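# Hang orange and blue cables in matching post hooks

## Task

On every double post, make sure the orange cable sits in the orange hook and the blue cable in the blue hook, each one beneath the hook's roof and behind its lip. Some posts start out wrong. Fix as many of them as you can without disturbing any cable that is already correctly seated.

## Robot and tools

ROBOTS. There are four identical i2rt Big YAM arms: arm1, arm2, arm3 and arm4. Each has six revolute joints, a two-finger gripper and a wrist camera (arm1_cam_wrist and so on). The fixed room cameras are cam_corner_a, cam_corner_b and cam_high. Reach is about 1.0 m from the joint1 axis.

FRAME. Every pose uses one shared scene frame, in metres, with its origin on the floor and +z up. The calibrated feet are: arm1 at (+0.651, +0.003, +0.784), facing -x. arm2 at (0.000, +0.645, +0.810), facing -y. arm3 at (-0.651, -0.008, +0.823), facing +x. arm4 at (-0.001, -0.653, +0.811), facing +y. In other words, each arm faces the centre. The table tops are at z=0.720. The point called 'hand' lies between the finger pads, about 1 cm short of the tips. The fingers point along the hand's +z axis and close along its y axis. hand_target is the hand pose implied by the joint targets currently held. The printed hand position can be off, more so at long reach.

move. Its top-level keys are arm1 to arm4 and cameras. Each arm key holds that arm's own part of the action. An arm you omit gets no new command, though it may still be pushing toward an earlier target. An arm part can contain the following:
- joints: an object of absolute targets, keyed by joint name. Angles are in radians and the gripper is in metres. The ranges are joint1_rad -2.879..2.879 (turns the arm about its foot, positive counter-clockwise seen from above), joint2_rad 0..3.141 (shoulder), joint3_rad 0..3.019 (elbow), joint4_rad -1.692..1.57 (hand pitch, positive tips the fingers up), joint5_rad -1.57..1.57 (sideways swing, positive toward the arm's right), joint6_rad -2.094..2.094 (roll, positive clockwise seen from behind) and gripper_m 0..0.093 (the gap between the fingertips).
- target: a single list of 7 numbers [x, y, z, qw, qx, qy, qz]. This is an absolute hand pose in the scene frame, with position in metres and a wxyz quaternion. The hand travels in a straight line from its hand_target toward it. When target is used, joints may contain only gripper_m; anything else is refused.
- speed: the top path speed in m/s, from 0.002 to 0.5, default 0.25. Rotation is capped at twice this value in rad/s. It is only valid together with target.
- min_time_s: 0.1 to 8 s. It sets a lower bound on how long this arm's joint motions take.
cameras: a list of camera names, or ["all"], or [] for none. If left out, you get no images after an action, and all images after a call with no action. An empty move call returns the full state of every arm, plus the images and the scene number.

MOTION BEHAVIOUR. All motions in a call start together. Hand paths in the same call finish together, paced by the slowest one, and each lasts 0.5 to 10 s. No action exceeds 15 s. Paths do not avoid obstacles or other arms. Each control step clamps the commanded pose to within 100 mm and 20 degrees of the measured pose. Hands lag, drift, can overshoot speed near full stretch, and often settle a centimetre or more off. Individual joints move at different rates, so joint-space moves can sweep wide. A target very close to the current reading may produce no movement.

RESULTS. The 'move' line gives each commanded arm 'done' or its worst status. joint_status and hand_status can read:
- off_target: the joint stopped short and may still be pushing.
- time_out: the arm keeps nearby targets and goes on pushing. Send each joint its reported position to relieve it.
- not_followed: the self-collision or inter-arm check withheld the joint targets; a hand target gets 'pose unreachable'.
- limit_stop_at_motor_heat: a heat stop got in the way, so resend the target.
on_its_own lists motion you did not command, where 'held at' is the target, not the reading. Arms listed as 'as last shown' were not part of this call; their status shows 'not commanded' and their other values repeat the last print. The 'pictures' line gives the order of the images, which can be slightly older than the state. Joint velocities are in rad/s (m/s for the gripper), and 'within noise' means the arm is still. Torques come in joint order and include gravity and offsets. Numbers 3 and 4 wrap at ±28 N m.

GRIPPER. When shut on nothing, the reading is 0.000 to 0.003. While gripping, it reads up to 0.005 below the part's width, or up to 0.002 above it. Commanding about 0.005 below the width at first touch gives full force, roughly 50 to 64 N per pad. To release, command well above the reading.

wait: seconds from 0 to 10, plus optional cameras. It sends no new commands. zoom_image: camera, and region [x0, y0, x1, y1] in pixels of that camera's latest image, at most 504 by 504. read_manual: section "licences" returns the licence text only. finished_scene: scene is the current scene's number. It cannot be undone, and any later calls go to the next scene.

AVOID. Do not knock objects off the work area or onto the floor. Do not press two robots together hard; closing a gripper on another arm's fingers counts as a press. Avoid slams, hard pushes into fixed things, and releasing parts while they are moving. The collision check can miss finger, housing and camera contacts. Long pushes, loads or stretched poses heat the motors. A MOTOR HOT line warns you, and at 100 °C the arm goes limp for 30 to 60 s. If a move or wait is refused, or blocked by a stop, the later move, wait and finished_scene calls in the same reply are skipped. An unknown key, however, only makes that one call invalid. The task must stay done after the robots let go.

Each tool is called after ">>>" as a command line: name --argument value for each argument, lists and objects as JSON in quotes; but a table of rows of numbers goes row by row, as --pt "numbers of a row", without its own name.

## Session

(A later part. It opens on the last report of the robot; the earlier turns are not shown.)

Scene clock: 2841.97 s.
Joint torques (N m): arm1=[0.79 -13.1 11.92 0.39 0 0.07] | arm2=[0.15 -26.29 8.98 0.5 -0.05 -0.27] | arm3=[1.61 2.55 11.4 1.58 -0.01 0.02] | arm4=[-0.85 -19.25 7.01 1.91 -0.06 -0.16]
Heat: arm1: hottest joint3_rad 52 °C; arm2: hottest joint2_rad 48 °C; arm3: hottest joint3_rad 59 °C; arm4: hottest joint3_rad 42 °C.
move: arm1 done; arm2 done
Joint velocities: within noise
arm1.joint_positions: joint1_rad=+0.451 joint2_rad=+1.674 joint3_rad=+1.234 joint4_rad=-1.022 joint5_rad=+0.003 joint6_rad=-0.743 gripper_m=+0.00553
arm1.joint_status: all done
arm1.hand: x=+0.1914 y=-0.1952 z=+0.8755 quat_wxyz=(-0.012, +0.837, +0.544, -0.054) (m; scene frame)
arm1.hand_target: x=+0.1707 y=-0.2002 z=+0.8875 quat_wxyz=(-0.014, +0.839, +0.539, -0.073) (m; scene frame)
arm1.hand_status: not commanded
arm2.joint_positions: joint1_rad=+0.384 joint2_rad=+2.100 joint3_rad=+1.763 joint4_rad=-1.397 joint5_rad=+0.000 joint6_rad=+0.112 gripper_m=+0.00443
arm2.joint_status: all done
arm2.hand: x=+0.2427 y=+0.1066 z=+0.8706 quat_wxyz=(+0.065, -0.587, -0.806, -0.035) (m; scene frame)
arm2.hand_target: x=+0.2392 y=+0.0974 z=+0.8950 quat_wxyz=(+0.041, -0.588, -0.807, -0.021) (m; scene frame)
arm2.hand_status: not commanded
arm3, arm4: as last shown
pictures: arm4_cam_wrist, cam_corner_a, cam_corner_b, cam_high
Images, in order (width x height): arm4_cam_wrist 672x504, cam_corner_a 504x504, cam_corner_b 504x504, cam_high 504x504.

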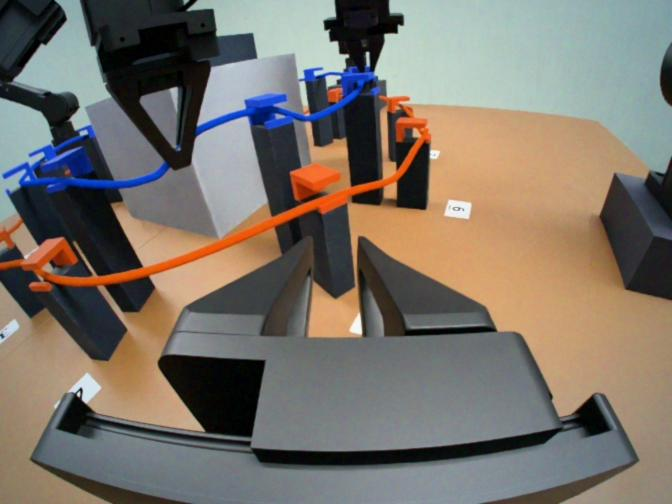

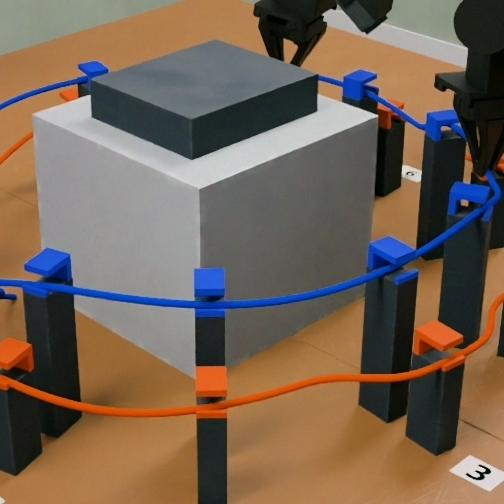

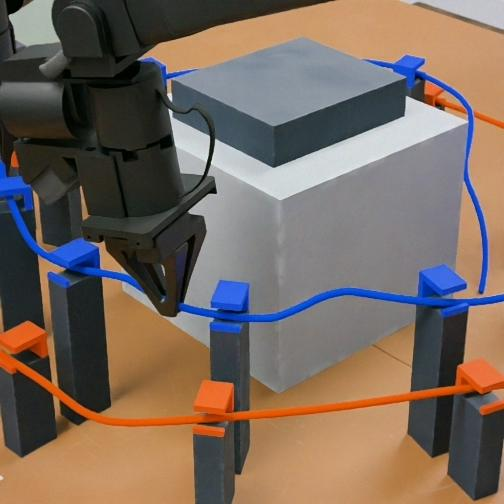

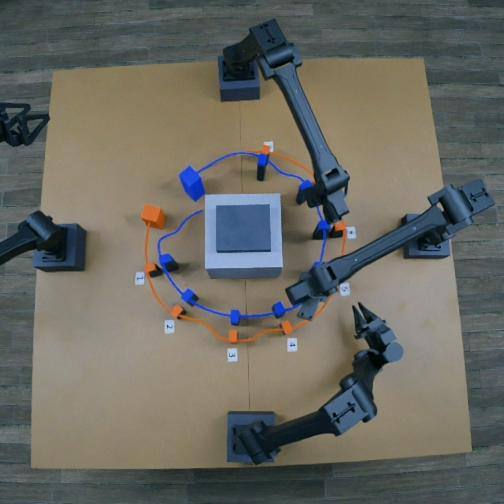

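>>> zoom_image --camera "cam_corner_a" --region '[440, 170, 504, 234]'

>>> zoom_image --camera "arm4_cam_wrist" --region '[20, 130, 120, 210]'

>>> zoom_image --camera "cam_high" --region '[250, 280, 330, 340]'

>>> zoom_image --camera "cam_corner_b" --region '[0, 150, 60, 230]'

>>> zoom_image --camera "cam_corner_b" --region '[410, 250, 490, 330]'

>>> zoom_image --camera "cam_corner_a" --region '[0, 235, 80, 315]'

Scaled by 7.875 from the camera's 504x504 image, which has a finer 720x720 frame.

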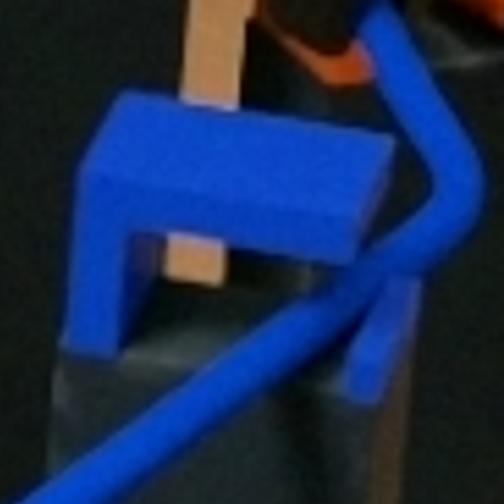

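Scaled by 5.040 from the camera's 672x504 image, which has a finer 960x720 frame.

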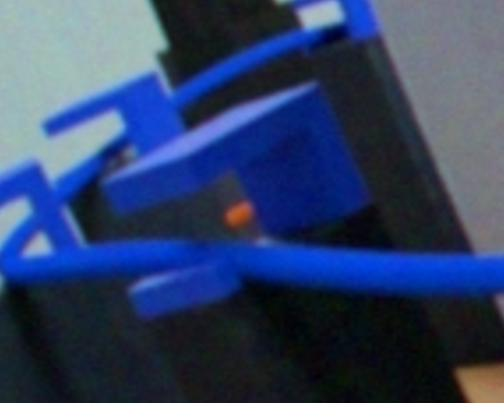

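Scaled by 6.300 from the camera's 504x504 image, which has a finer 720x720 frame.

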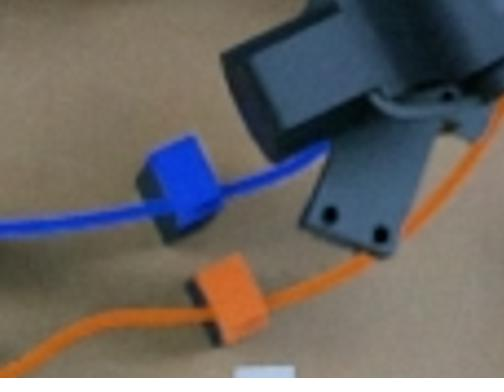

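Scaled by 6.300 from the camera's 504x504 image, which has a finer 720x720 frame.

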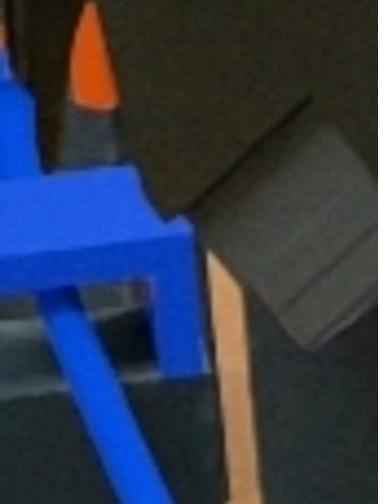

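Scaled by 6.300 from the camera's 504x504 image, which has a finer 720x720 frame.

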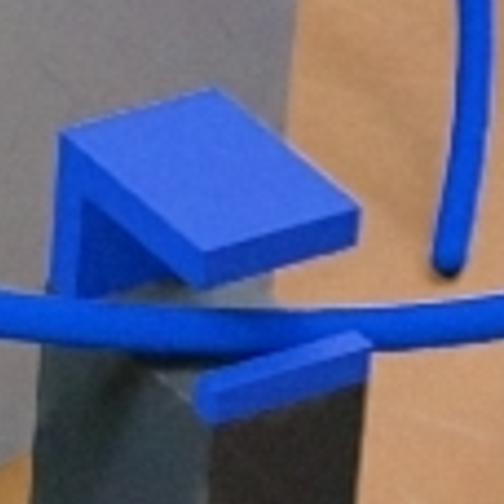

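Scaled by 6.300 from the camera's 504x504 image, which has a finer 720x720 frame.

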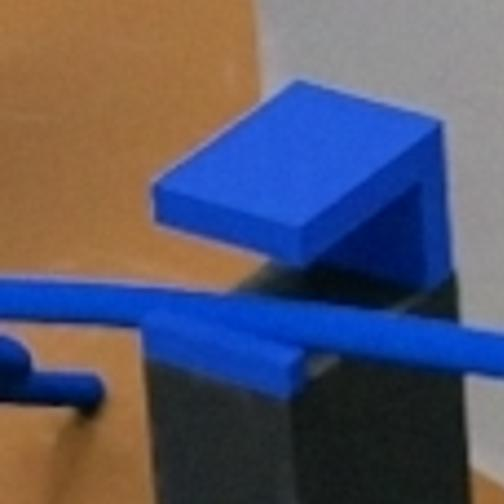

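>>> move --arm1 '{"joints": {"gripper_m": 0.05}}' --cameras '["arm4_cam_wrist", "cam_corner_b", "cam_high", "cam_corner_a"]'

>>> zoom_image --camera "arm4_cam_wrist" --region '[220, 70, 340, 150]'

>>> zoom_image --camera "cam_corner_a" --region '[404, 90, 504, 240]'

>>> zoom_image --camera "arm4_cam_wrist" --region '[20, 120, 220, 220]'

>>> zoom_image --camera "cam_corner_b" --region '[0, 170, 100, 305]'

Scene clock: 2902.30 s.
Joint torques (N m): arm1=[0.09 -12.69 12.01 0.34 0.04 0.03] | arm2=[-0.21 -26.05 9.05 0.43 -0.03 -0.22] | arm3=[1.61 2.49 11.4 1.58 -0.01 0.01] | arm4=[-0.79 -19.19 7.01 1.94 -0.06 -0.14]
Heat: arm1: hottest joint3_rad 55 °C; arm2: hottest joint2_rad 51 °C; arm3: hottest joint3_rad 59 °C; arm4: hottest joint3_rad 42 °C.
move: arm1 done
Joint velocities: within noise
arm1.joint_positions: joint1_rad=+0.451 joint2_rad=+1.674 joint3_rad=+1.234 joint4_rad=-1.022 joint5_rad=+0.002 joint6_rad=-0.743 gripper_m=+0.04986
arm1.joint_status: all done
arm1.hand: x=+0.1915 y=-0.1954 z=+0.8755 quat_wxyz=(-0.011, +0.837, +0.544, -0.054) (m; scene frame)
arm1.hand_target: x=+0.1707 y=-0.2002 z=+0.8875 quat_wxyz=(-0.014, +0.839, +0.539, -0.073) (m; scene frame)
arm1.hand_status: not commanded
arm2.joint_positions: joint1_rad=+0.384 joint2_rad=+2.100 joint3_rad=+1.763 joint4_rad=-1.396 joint5_rad=+0.000 joint6_rad=+0.111 gripper_m=+0.00443
arm2.joint_status: not commanded
arm2.hand: x=+0.2427 y=+0.1065 z=+0.8706 quat_wxyz=(+0.065, -0.587, -0.806, -0.035) (m; scene frame)
arm2.hand_target: x=+0.2393 y=+0.0973 z=+0.8950 quat_wxyz=(+0.040, -0.588, -0.807, -0.021) (m; scene frame)
arm2.hand_status: not commanded
arm3: as last shown
arm4.joint_positions: joint1_rad=-1.018 joint2_rad=+2.193 joint3_rad=+1.002 joint4_rad=+1.135 joint5_rad=-1.498 joint6_rad=+0.009 gripper_m=+0.02008
arm4.joint_status: not commanded
arm4.hand: x=+0.3735 y=-0.2442 z=+0.8504 quat_wxyz=(-0.359, +0.586, -0.399, -0.607) (m; scene frame)
arm4.hand_target: x=+0.3864 y=-0.2424 z=+0.8628 quat_wxyz=(-0.381, +0.595, -0.381, -0.596) (m; scene frame)
arm4.hand_status: not commanded
pictures: arm4_cam_wrist, cam_corner_a, cam_corner_b, cam_high
Images, in order (width x height): arm4_cam_wrist 672x504, cam_corner_a 504x504, cam_corner_b 504x504, cam_high 504x504.

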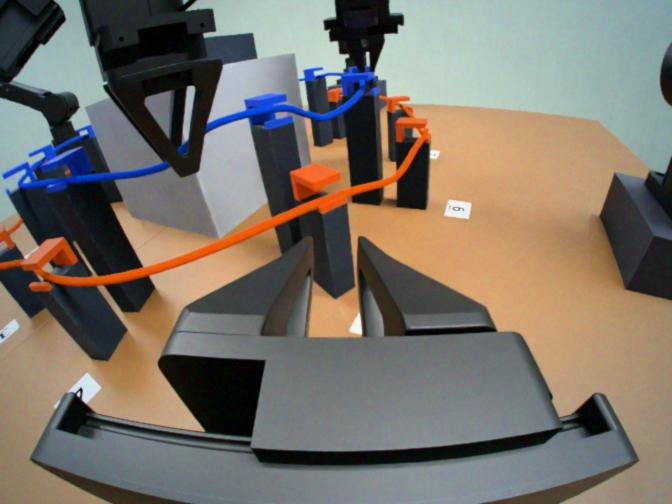

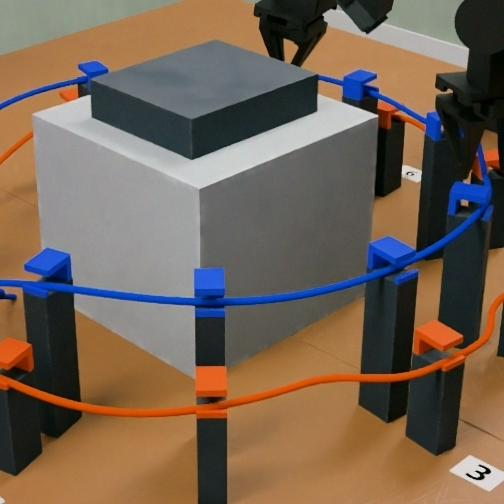

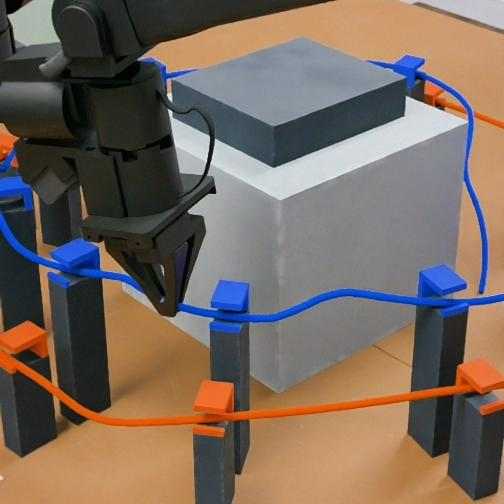

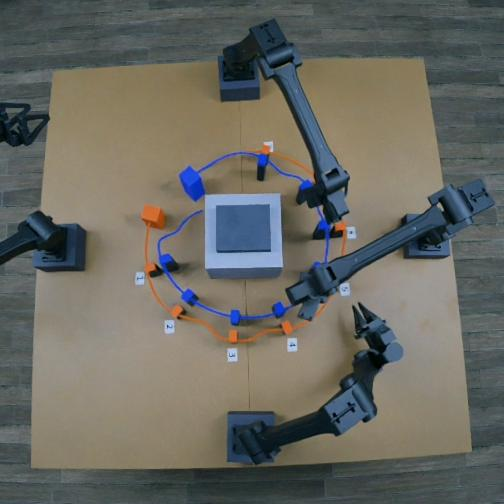

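Scaled by 4.200 from the camera's 672x504 image, which has a finer 960x720 frame.

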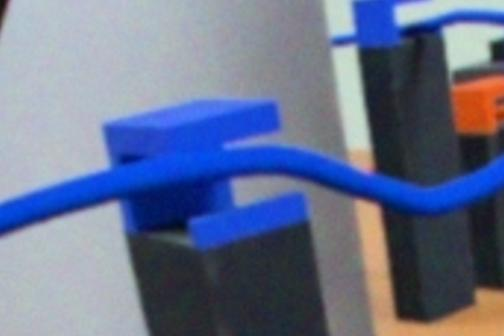

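Scaled by 3.360 from the camera's 504x504 image, which has a finer 720x720 frame.

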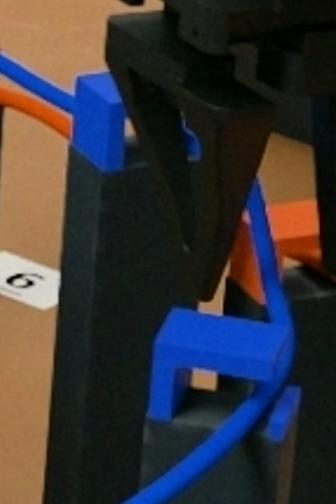

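Scaled by 2.520 from the camera's 672x504 image, which has a finer 960x720 frame.

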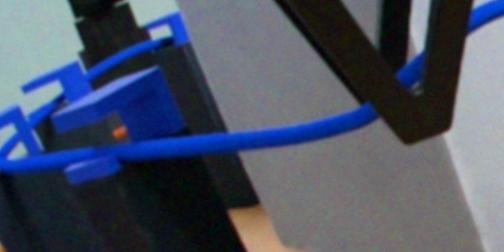

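Scaled by 3.733 from the camera's 504x504 image, which has a finer 720x720 frame.

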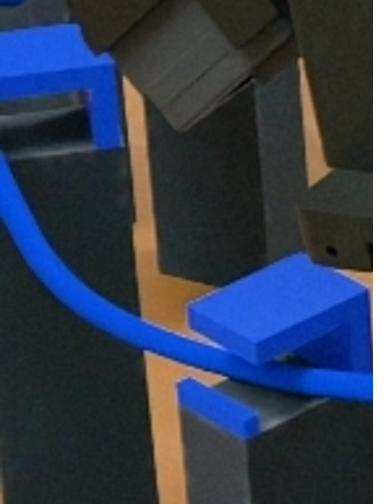

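>>> zoom_image --camera "cam_high" --region '[295, 245, 345, 295]'

>>> zoom_image --camera "arm4_cam_wrist" --region '[240, 85, 310, 135]'

>>> zoom_image --camera "cam_corner_b" --region '[0, 170, 40, 220]'

>>> zoom_image --camera "cam_corner_a" --region '[420, 100, 470, 150]'

Scaled by 10.080 from the camera's 504x504 image, which has a finer 720x720 frame.

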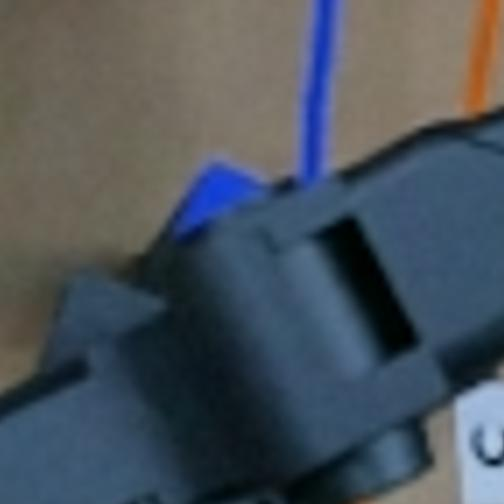

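Scaled by 7.200 from the camera's 672x504 image, which has a finer 960x720 frame.

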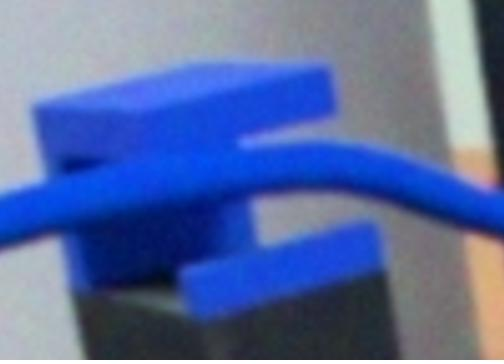

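Scaled by 10.080 from the camera's 504x504 image, which has a finer 720x720 frame.

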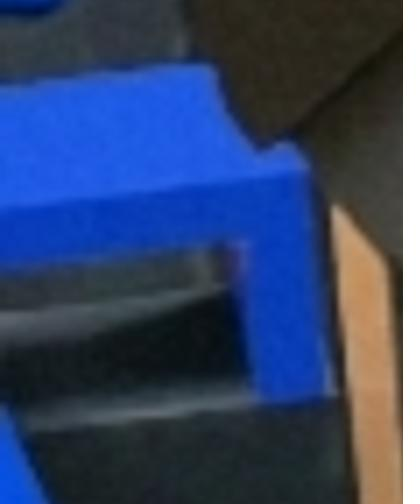

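Scaled by 10.080 from the camera's 504x504 image, which has a finer 720x720 frame.

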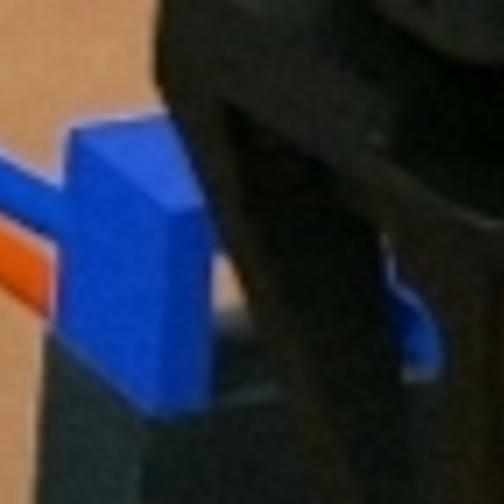

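>>> move --arm1 '{"joints": {"gripper_m": 0.002}}' --cameras '["arm1_cam_wrist", "arm4_cam_wrist"]'

>>> zoom_image --camera "arm4_cam_wrist" --region '[140, 70, 340, 190]'

Scene clock: 2996.57 s.
Joint torques (N m): arm1=[0.21 -13.39 11.79 0.39 0.03 0.01] | arm2=[-0.09 -26.17 9.03 0.47 -0.05 -0.24] | arm3=[1.61 2.55 11.41 1.59 -0.01 0.02] | arm4=[-0.56 -19.02 6.93 1.91 -0.07 -0.13]
Heat: arm1: hottest joint3_rad 55 °C; arm2: hottest joint2_rad 52 °C; arm3: hottest joint3_rad 59 °C; arm4: hottest joint3_rad 41 °C.
move: arm1 off_target
Joint velocities: within noise
arm1.joint_positions: joint1_rad=+0.451 joint2_rad=+1.674 joint3_rad=+1.234 joint4_rad=-1.022 joint5_rad=+0.002 joint6_rad=-0.743 gripper_m=+0.00545
arm1.joint_status: gripper_m off_target (ended at +0.00547, target +0.00200)
arm1.hand: x=+0.1915 y=-0.1954 z=+0.8755 quat_wxyz=(-0.011, +0.837, +0.544, -0.054) (m; scene frame)
arm1.hand_target: x=+0.1707 y=-0.2002 z=+0.8875 quat_wxyz=(-0.013, +0.839, +0.539, -0.073) (m; scene frame)
arm1.hand_status: not commanded
arm2, arm3, arm4: as last shown
pictures: arm1_cam_wrist, arm4_cam_wrist
Images, in order (width x height): arm1_cam_wrist 672x504, arm4_cam_wrist 672x504.

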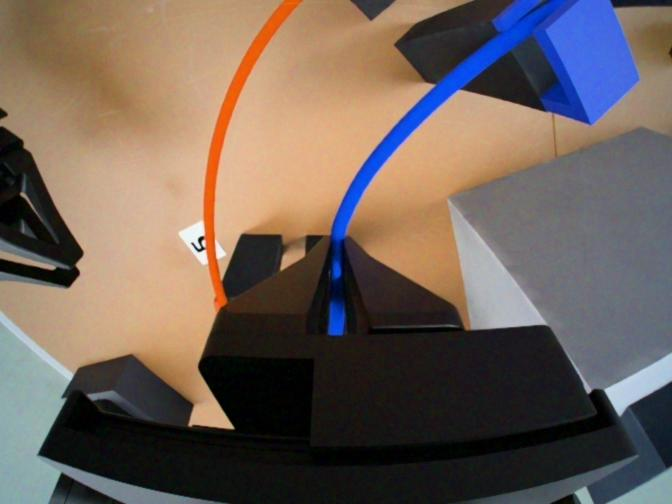

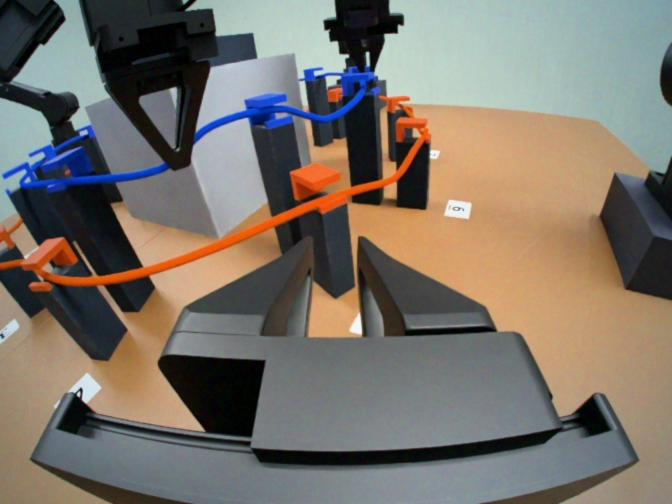

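Scaled by 2.520 from the camera's 672x504 image, which has a finer 960x720 frame.

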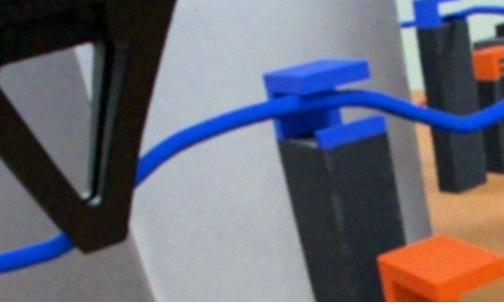

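>>> move --arm1 '{"joints": {"joint1_rad": 0.412, "joint2_rad": 1.706, "joint3_rad": 1.205, "joint4_rad": -0.972, "joint5_rad": 0, "joint6_rad": -0.5}, "min_time_s": 1.0}' --cameras '["arm1_cam_wrist", "arm4_cam_wrist", "cam_corner_b", "cam_high", "cam_corner_a"]'

>>> zoom_image --camera "arm4_cam_wrist" --region '[220, 70, 340, 150]'

>>> zoom_image --camera "cam_corner_a" --region '[404, 90, 504, 240]'

>>> zoom_image --camera "cam_high" --region '[260, 230, 360, 330]'

>>> zoom_image --camera "cam_corner_b" --region '[0, 170, 100, 305]'

Scene clock: 3021.93 s.
Joint torques (N m): arm1=[0.09 -13.27 7.34 0.8 0.06 0.11] | arm2=[-0.03 -26.05 9.02 0.46 -0.05 -0.21] | arm3=[1.61 2.49 11.4 1.59 -0.01 0.02] | arm4=[-0.73 -19.14 6.99 1.8 -0.05 -0.15]
Heat: arm1: hottest joint3_rad 55 °C; arm2: hottest joint2_rad 52 °C; arm3: hottest joint3_rad 59 °C; arm4: hottest joint3_rad 41 °C.
move: arm1 done
Joint velocities: within noise
arm1.joint_positions: joint1_rad=+0.423 joint2_rad=+1.690 joint3_rad=+1.210 joint4_rad=-0.983 joint5_rad=+0.002 joint6_rad=-0.509 gripper_m=+0.00543
arm1.joint_status: all done
arm1.hand: x=+0.1874 y=-0.1822 z=+0.8595 quat_wxyz=(-0.005, +0.901, +0.430, -0.054) (m; scene frame)
arm1.hand_target: x=+0.1856 y=-0.1771 z=+0.8506 quat_wxyz=(-0.004, +0.906, +0.421, -0.049) (m; scene frame)
arm1.hand_status: not commanded
arm2, arm3, arm4: as last shown
arm2.hand: x=+0.2428 y=+0.1065 z=+0.8708 quat_wxyz=(+0.065, -0.587, -0.806, -0.035) (m; scene frame)
arm2.hand_target: x=+0.2393 y=+0.0973 z=+0.8951 quat_wxyz=(+0.040, -0.588, -0.807, -0.021) (m; scene frame)
pictures: arm1_cam_wrist, arm4_cam_wrist, cam_corner_a, cam_corner_b, cam_high
Images, in order (width x height): arm1_cam_wrist 672x504, arm4_cam_wrist 672x504, cam_corner_a 504x504, cam_corner_b 504x504, cam_high 504x504.

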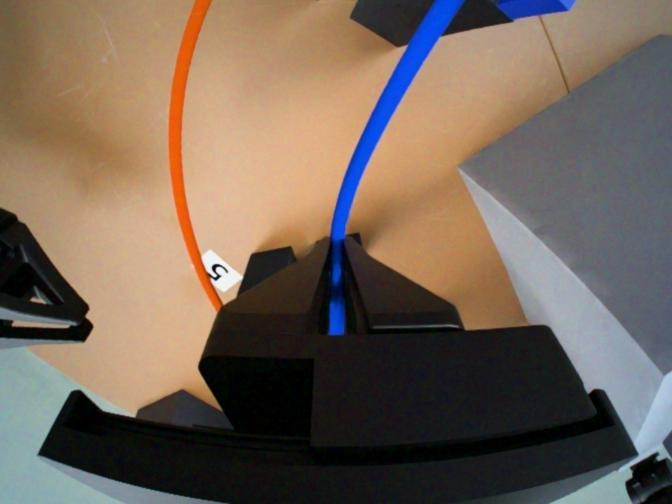

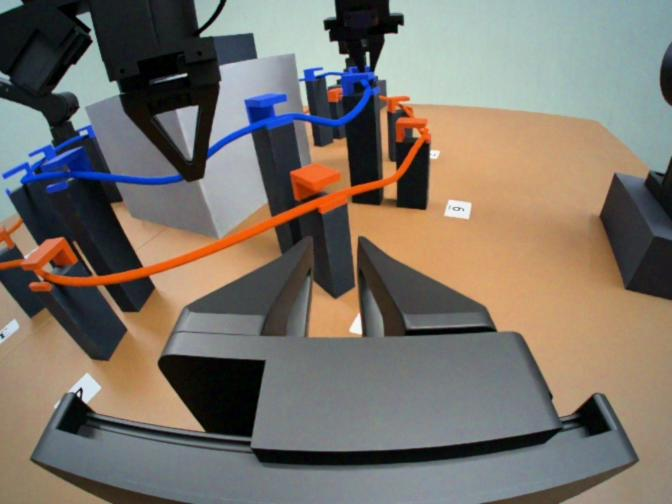

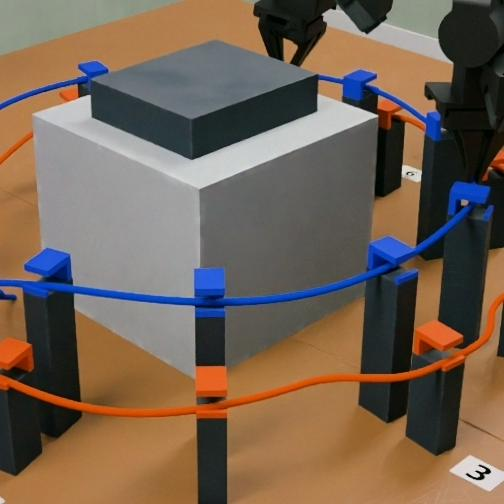

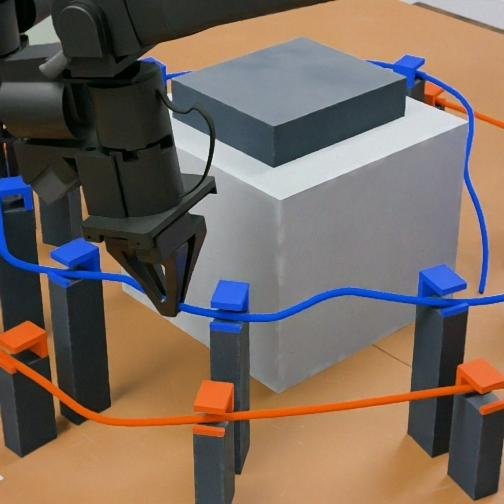

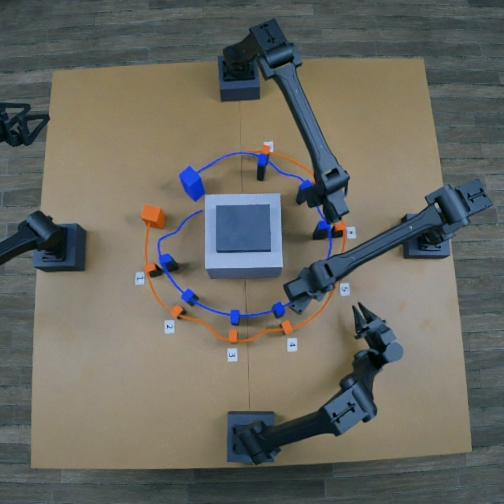

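Scaled by 4.200 from the camera's 672x504 image, which has a finer 960x720 frame.

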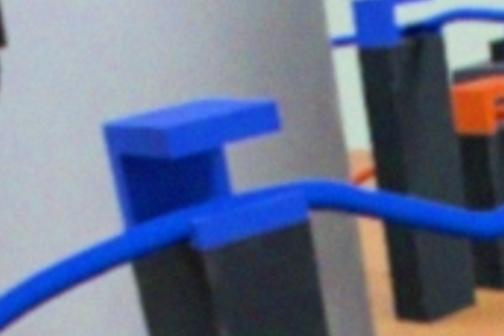

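Scaled by 3.360 from the camera's 504x504 image, which has a finer 720x720 frame.

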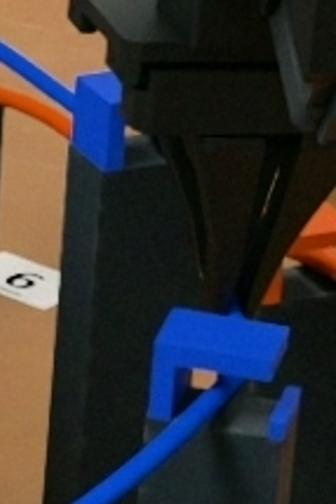

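Scaled by 5.040 from the camera's 504x504 image, which has a finer 720x720 frame.

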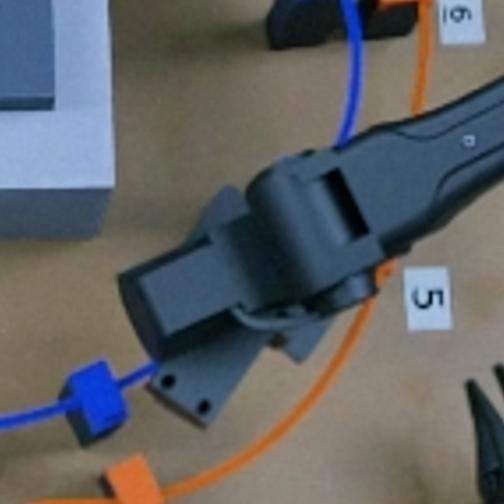

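Scaled by 3.733 from the camera's 504x504 image, which has a finer 720x720 frame.

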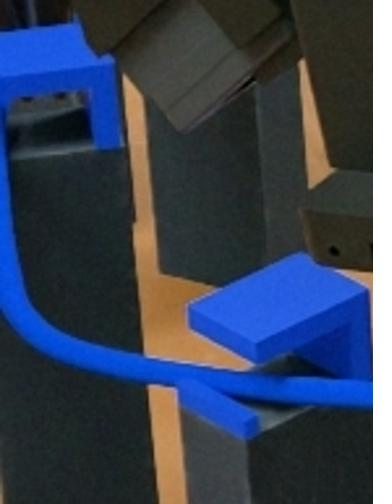

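>>> move --arm1 '{"joints": {"gripper_m": 0.05}}' --cameras '["arm4_cam_wrist", "cam_corner_b", "cam_corner_a"]'

>>> zoom_image --camera "arm4_cam_wrist" --region '[220, 70, 340, 150]'

>>> zoom_image --camera "cam_corner_b" --region '[0, 170, 100, 305]'

>>> zoom_image --camera "cam_corner_a" --region '[404, 90, 504, 240]'

>>> zoom_image --camera "cam_corner_b" --region '[195, 265, 265, 335]'

Scene clock: 3050.63 s.
Joint torques (N m): arm1=[0.26 -12.98 7.35 0.59 0.04 0.08] | arm2=[0.09 -26.05 9.07 0.4 -0.03 -0.25] | arm3=[1.61 2.55 11.41 1.58 -0.01 0.02] | arm4=[-0.79 -19.19 6.97 1.91 -0.08 -0.16]
Heat: arm1: hottest joint3_rad 47 °C; arm2: hottest joint2_rad 53 °C; arm3: hottest joint3_rad 60 °C; arm4: hottest joint3_rad 41 °C.
move: arm1 done
Joint velocities: within noise
arm1.joint_positions: joint1_rad=+0.423 joint2_rad=+1.690 joint3_rad=+1.210 joint4_rad=-0.983 joint5_rad=+0.002 joint6_rad=-0.507 gripper_m=+0.04986
arm1.joint_status: all done
arm1.hand: x=+0.1874 y=-0.1822 z=+0.8595 quat_wxyz=(-0.005, +0.901, +0.429, -0.054) (m; scene frame)
arm1.hand_target: x=+0.1856 y=-0.1772 z=+0.8507 quat_wxyz=(-0.004, +0.906, +0.421, -0.049) (m; scene frame)
arm1.hand_status: not commanded
arm2.joint_positions: joint1_rad=+0.384 joint2_rad=+2.100 joint3_rad=+1.763 joint4_rad=-1.396 joint5_rad=+0.000 joint6_rad=+0.110 gripper_m=+0.00443
arm2.joint_status: not commanded
arm2.hand: x=+0.2428 y=+0.1065 z=+0.8708 quat_wxyz=(+0.065, -0.587, -0.807, -0.035) (m; scene frame)
arm2.hand_target: x=+0.2393 y=+0.0973 z=+0.8951 quat_wxyz=(+0.040, -0.588, -0.808, -0.021) (m; scene frame)
arm2.hand_status: not commanded
arm3, arm4: as last shown
pictures: arm4_cam_wrist, cam_corner_a, cam_corner_b
Images, in order (width x height): arm4_cam_wrist 672x504, cam_corner_a 504x504, cam_corner_b 504x504.

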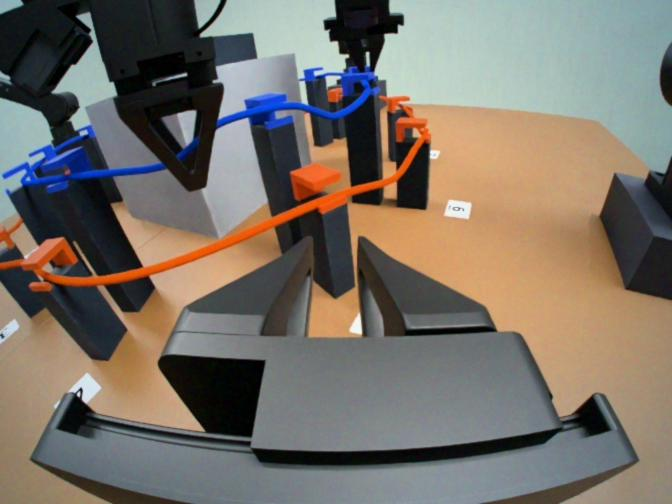

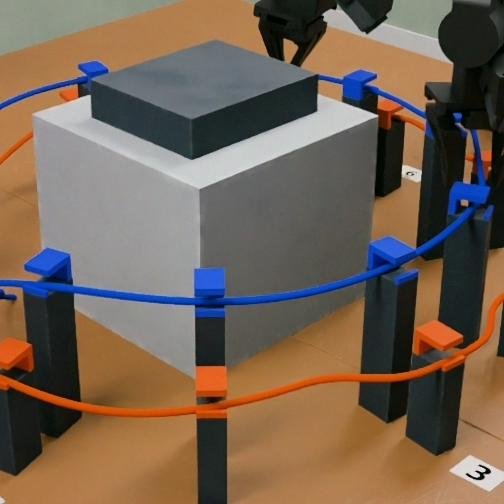

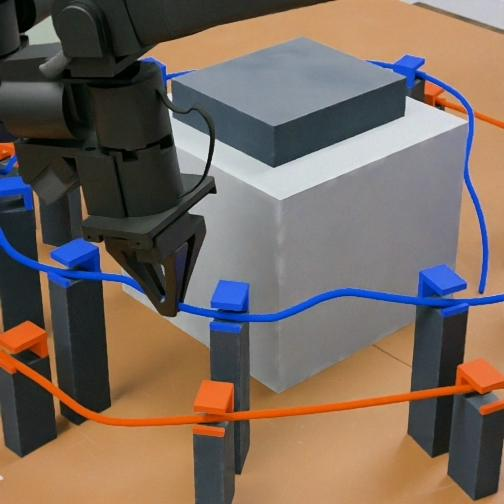

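Scaled by 4.200 from the camera's 672x504 image, which has a finer 960x720 frame.

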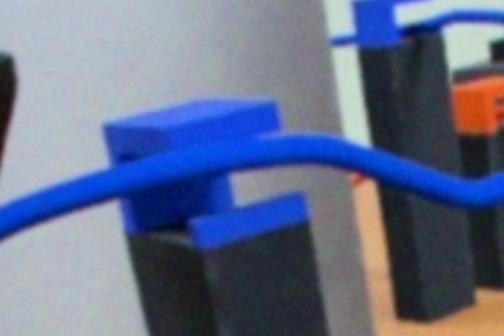

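Scaled by 3.733 from the camera's 504x504 image, which has a finer 720x720 frame.

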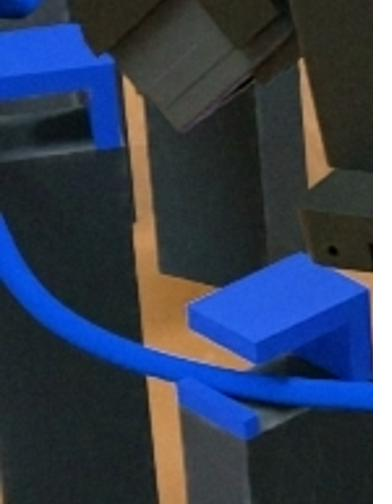

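Scaled by 3.360 from the camera's 504x504 image, which has a finer 720x720 frame.

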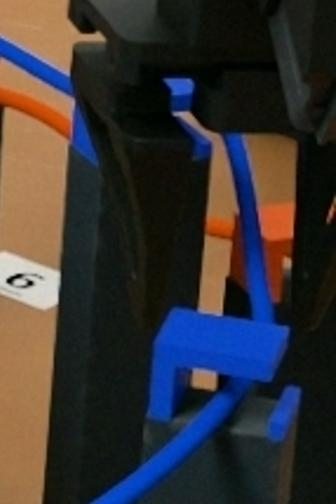

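Scaled by 7.200 from the camera's 504x504 image, which has a finer 720x720 frame.

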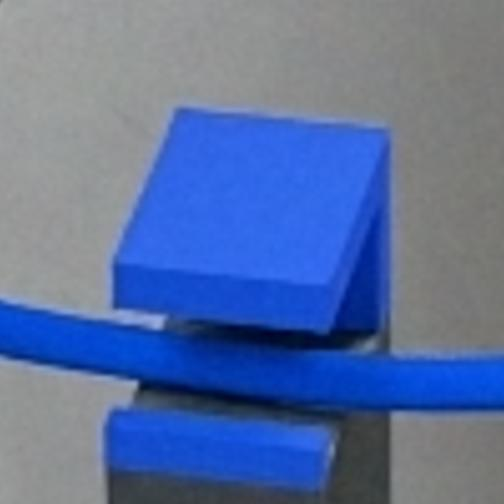

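>>> move --cameras '["all"]'

>>> zoom_image --camera "cam_high" --region '[140, 140, 260, 260]'

>>> zoom_image --camera "cam_high" --region '[140, 230, 260, 350]'

>>> zoom_image --camera "cam_high" --region '[240, 140, 360, 340]'

>>> zoom_image --camera "arm1_cam_wrist" --region '[220, 100, 520, 350]'

Scene clock: 3071.17 s.
Joint torques (N m): arm1=[-0.03 -13.39 7.31 0.77 0.1 0.08] | arm2=[-0.09 -26.34 9.06 0.5 -0.04 -0.21] | arm3=[1.61 2.49 11.4 1.58 -0.01 0.02] | arm4=[-0.73 -18.9 6.99 1.91 -0.06 -0.14]
Heat: arm1: hottest joint3_rad 45 °C; arm2: hottest joint2_rad 53 °C; arm3: hottest joint3_rad 60 °C; arm4: hottest joint3_rad 40 °C.
Joint velocities: within noise
arm1.joint_positions: joint1_rad=+0.423 joint2_rad=+1.690 joint3_rad=+1.210 joint4_rad=-0.983 joint5_rad=+0.002 joint6_rad=-0.507 gripper_m=+0.04993
arm1.joint_status: all done
arm1.hand: x=+0.1874 y=-0.1822 z=+0.8595 quat_wxyz=(-0.005, +0.901, +0.429, -0.054) (m; scene frame)
arm1.hand_target: x=+0.1856 y=-0.1772 z=+0.8507 quat_wxyz=(-0.004, +0.906, +0.421, -0.049) (m; scene frame)
arm1.hand_status: not commanded
arm2.joint_positions: joint1_rad=+0.384 joint2_rad=+2.100 joint3_rad=+1.763 joint4_rad=-1.396 joint5_rad=+0.000 joint6_rad=+0.110 gripper_m=+0.00443
arm2.joint_status: not commanded
arm2.hand: x=+0.2428 y=+0.1065 z=+0.8708 quat_wxyz=(+0.065, -0.587, -0.807, -0.035) (m; scene frame)
arm2.hand_target: x=+0.2393 y=+0.0973 z=+0.8951 quat_wxyz=(+0.040, -0.588, -0.808, -0.021) (m; scene frame)
arm2.hand_status: not commanded
arm3.joint_positions: joint1_rad=+0.813 joint2_rad=+0.637 joint3_rad=+1.446 joint4_rad=-1.210 joint5_rad=+0.107 joint6_rad=-0.407 gripper_m=+0.09396
arm3.joint_status: not commanded
arm3.hand: x=-0.4606 y=+0.1666 z=+1.4097 quat_wxyz=(-0.543, +0.455, -0.703, -0.064) (m; scene frame)
arm3.hand_target: x=-0.4629 y=+0.1641 z=+1.4194 quat_wxyz=(-0.552, +0.451, -0.698, -0.066) (m; scene frame)
arm3.hand_status: not commanded
arm4.joint_positions: joint1_rad=-1.018 joint2_rad=+2.193 joint3_rad=+1.002 joint4_rad=+1.135 joint5_rad=-1.498 joint6_rad=+0.009 gripper_m=+0.02008
arm4.joint_status: not commanded
arm4.hand: x=+0.3735 y=-0.2442 z=+0.8504 quat_wxyz=(-0.359, +0.586, -0.399, -0.607) (m; scene frame)
arm4.hand_target: x=+0.3864 y=-0.2424 z=+0.8628 quat_wxyz=(-0.381, +0.595, -0.381, -0.596) (m; scene frame)
arm4.hand_status: not commanded
pictures: arm1_cam_wrist, arm2_cam_wrist, arm3_cam_wrist, arm4_cam_wrist, cam_corner_a, cam_corner_b, cam_high
Images, in order (width x height): arm1_cam_wrist 672x504, arm2_cam_wrist 672x504, arm3_cam_wrist 672x504, arm4_cam_wrist 672x504, cam_corner_a 504x504, cam_corner_b 504x504, cam_high 504x504.

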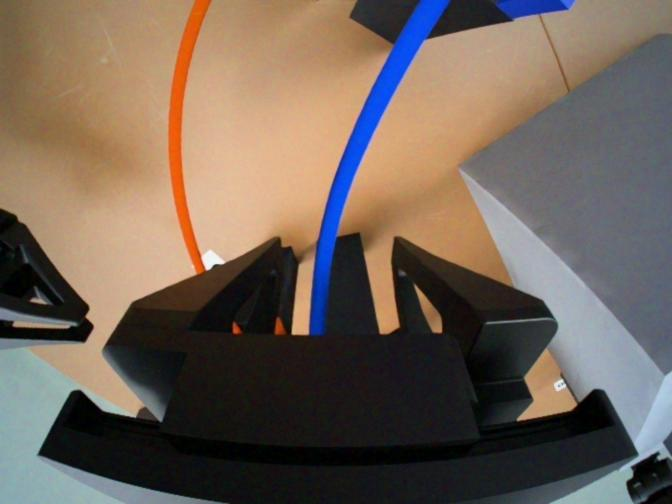

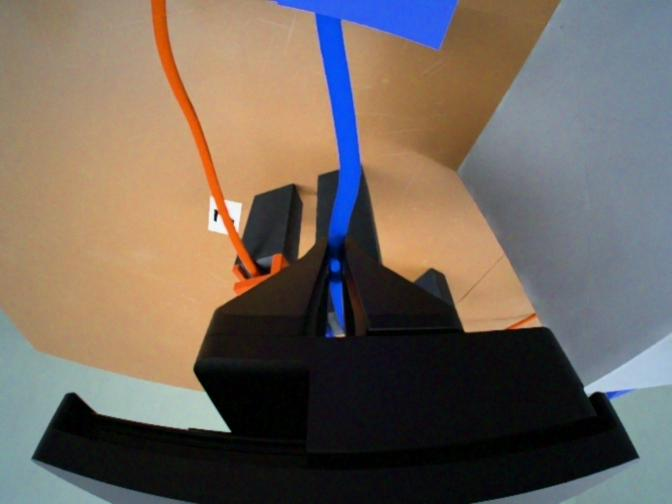

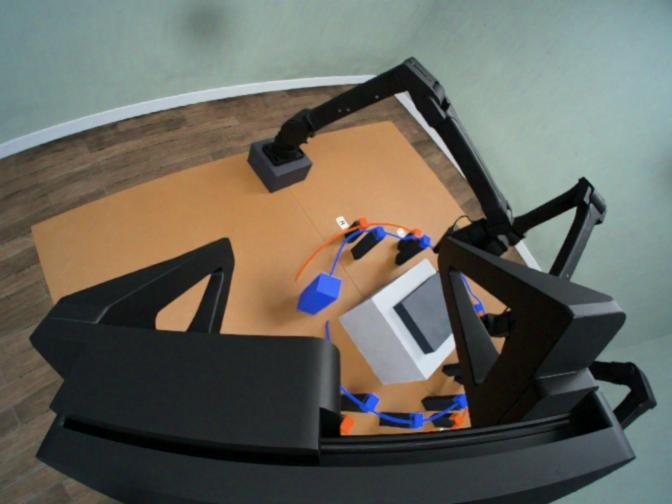

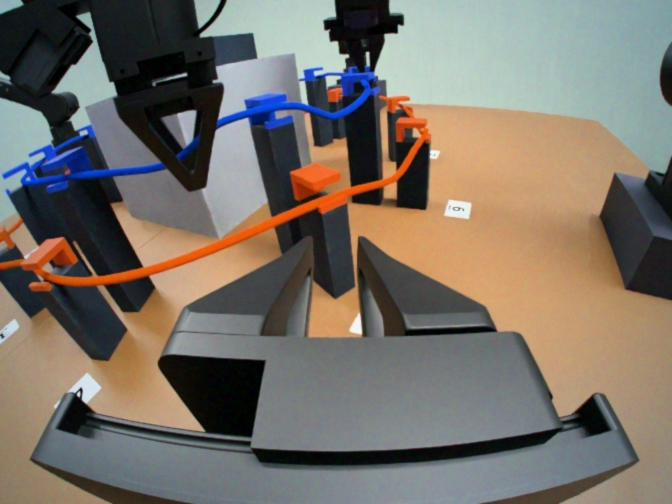

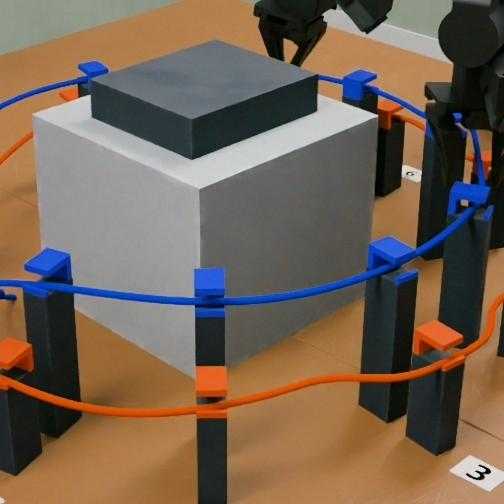

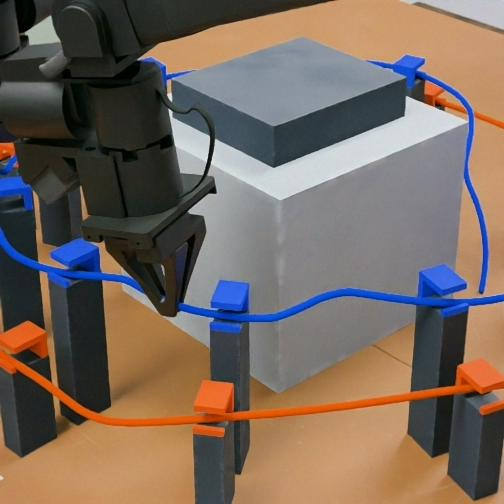

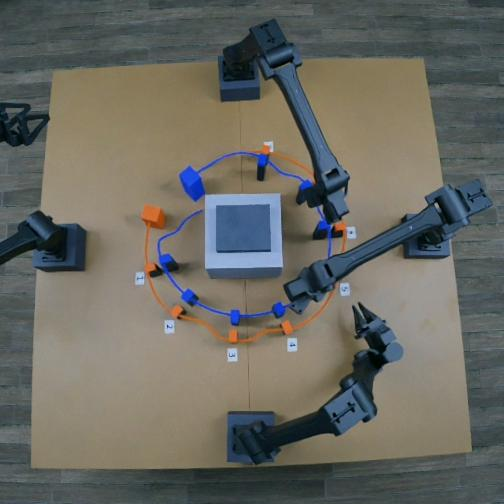

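Scaled by 4.200 from the camera's 504x504 image, which has a finer 720x720 frame.

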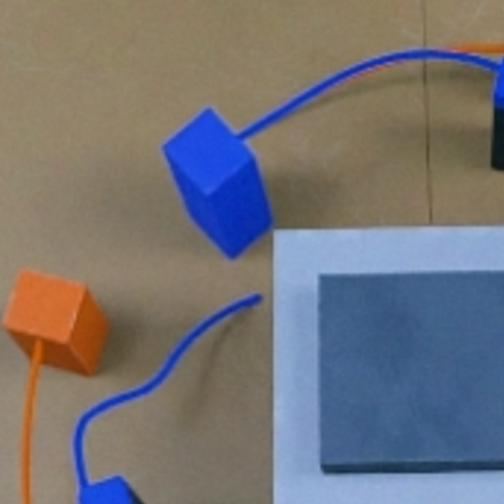

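Scaled by 4.200 from the camera's 504x504 image, which has a finer 720x720 frame.

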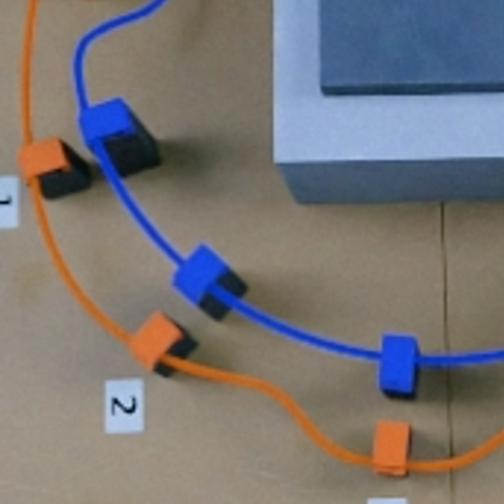

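Scaled by 2.520 from the camera's 504x504 image, which has a finer 720x720 frame.

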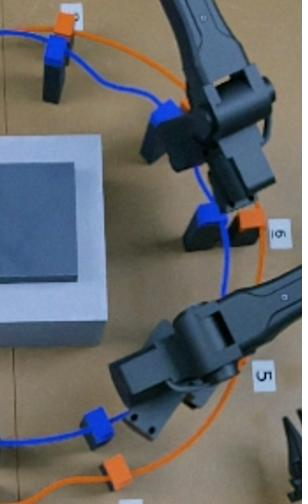

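Scaled by 1.680 from the camera's 672x504 image, which has a finer 960x720 frame.

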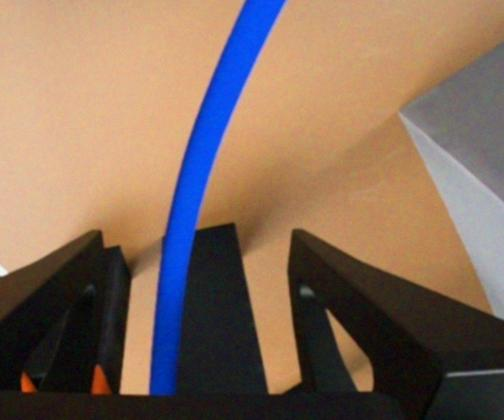

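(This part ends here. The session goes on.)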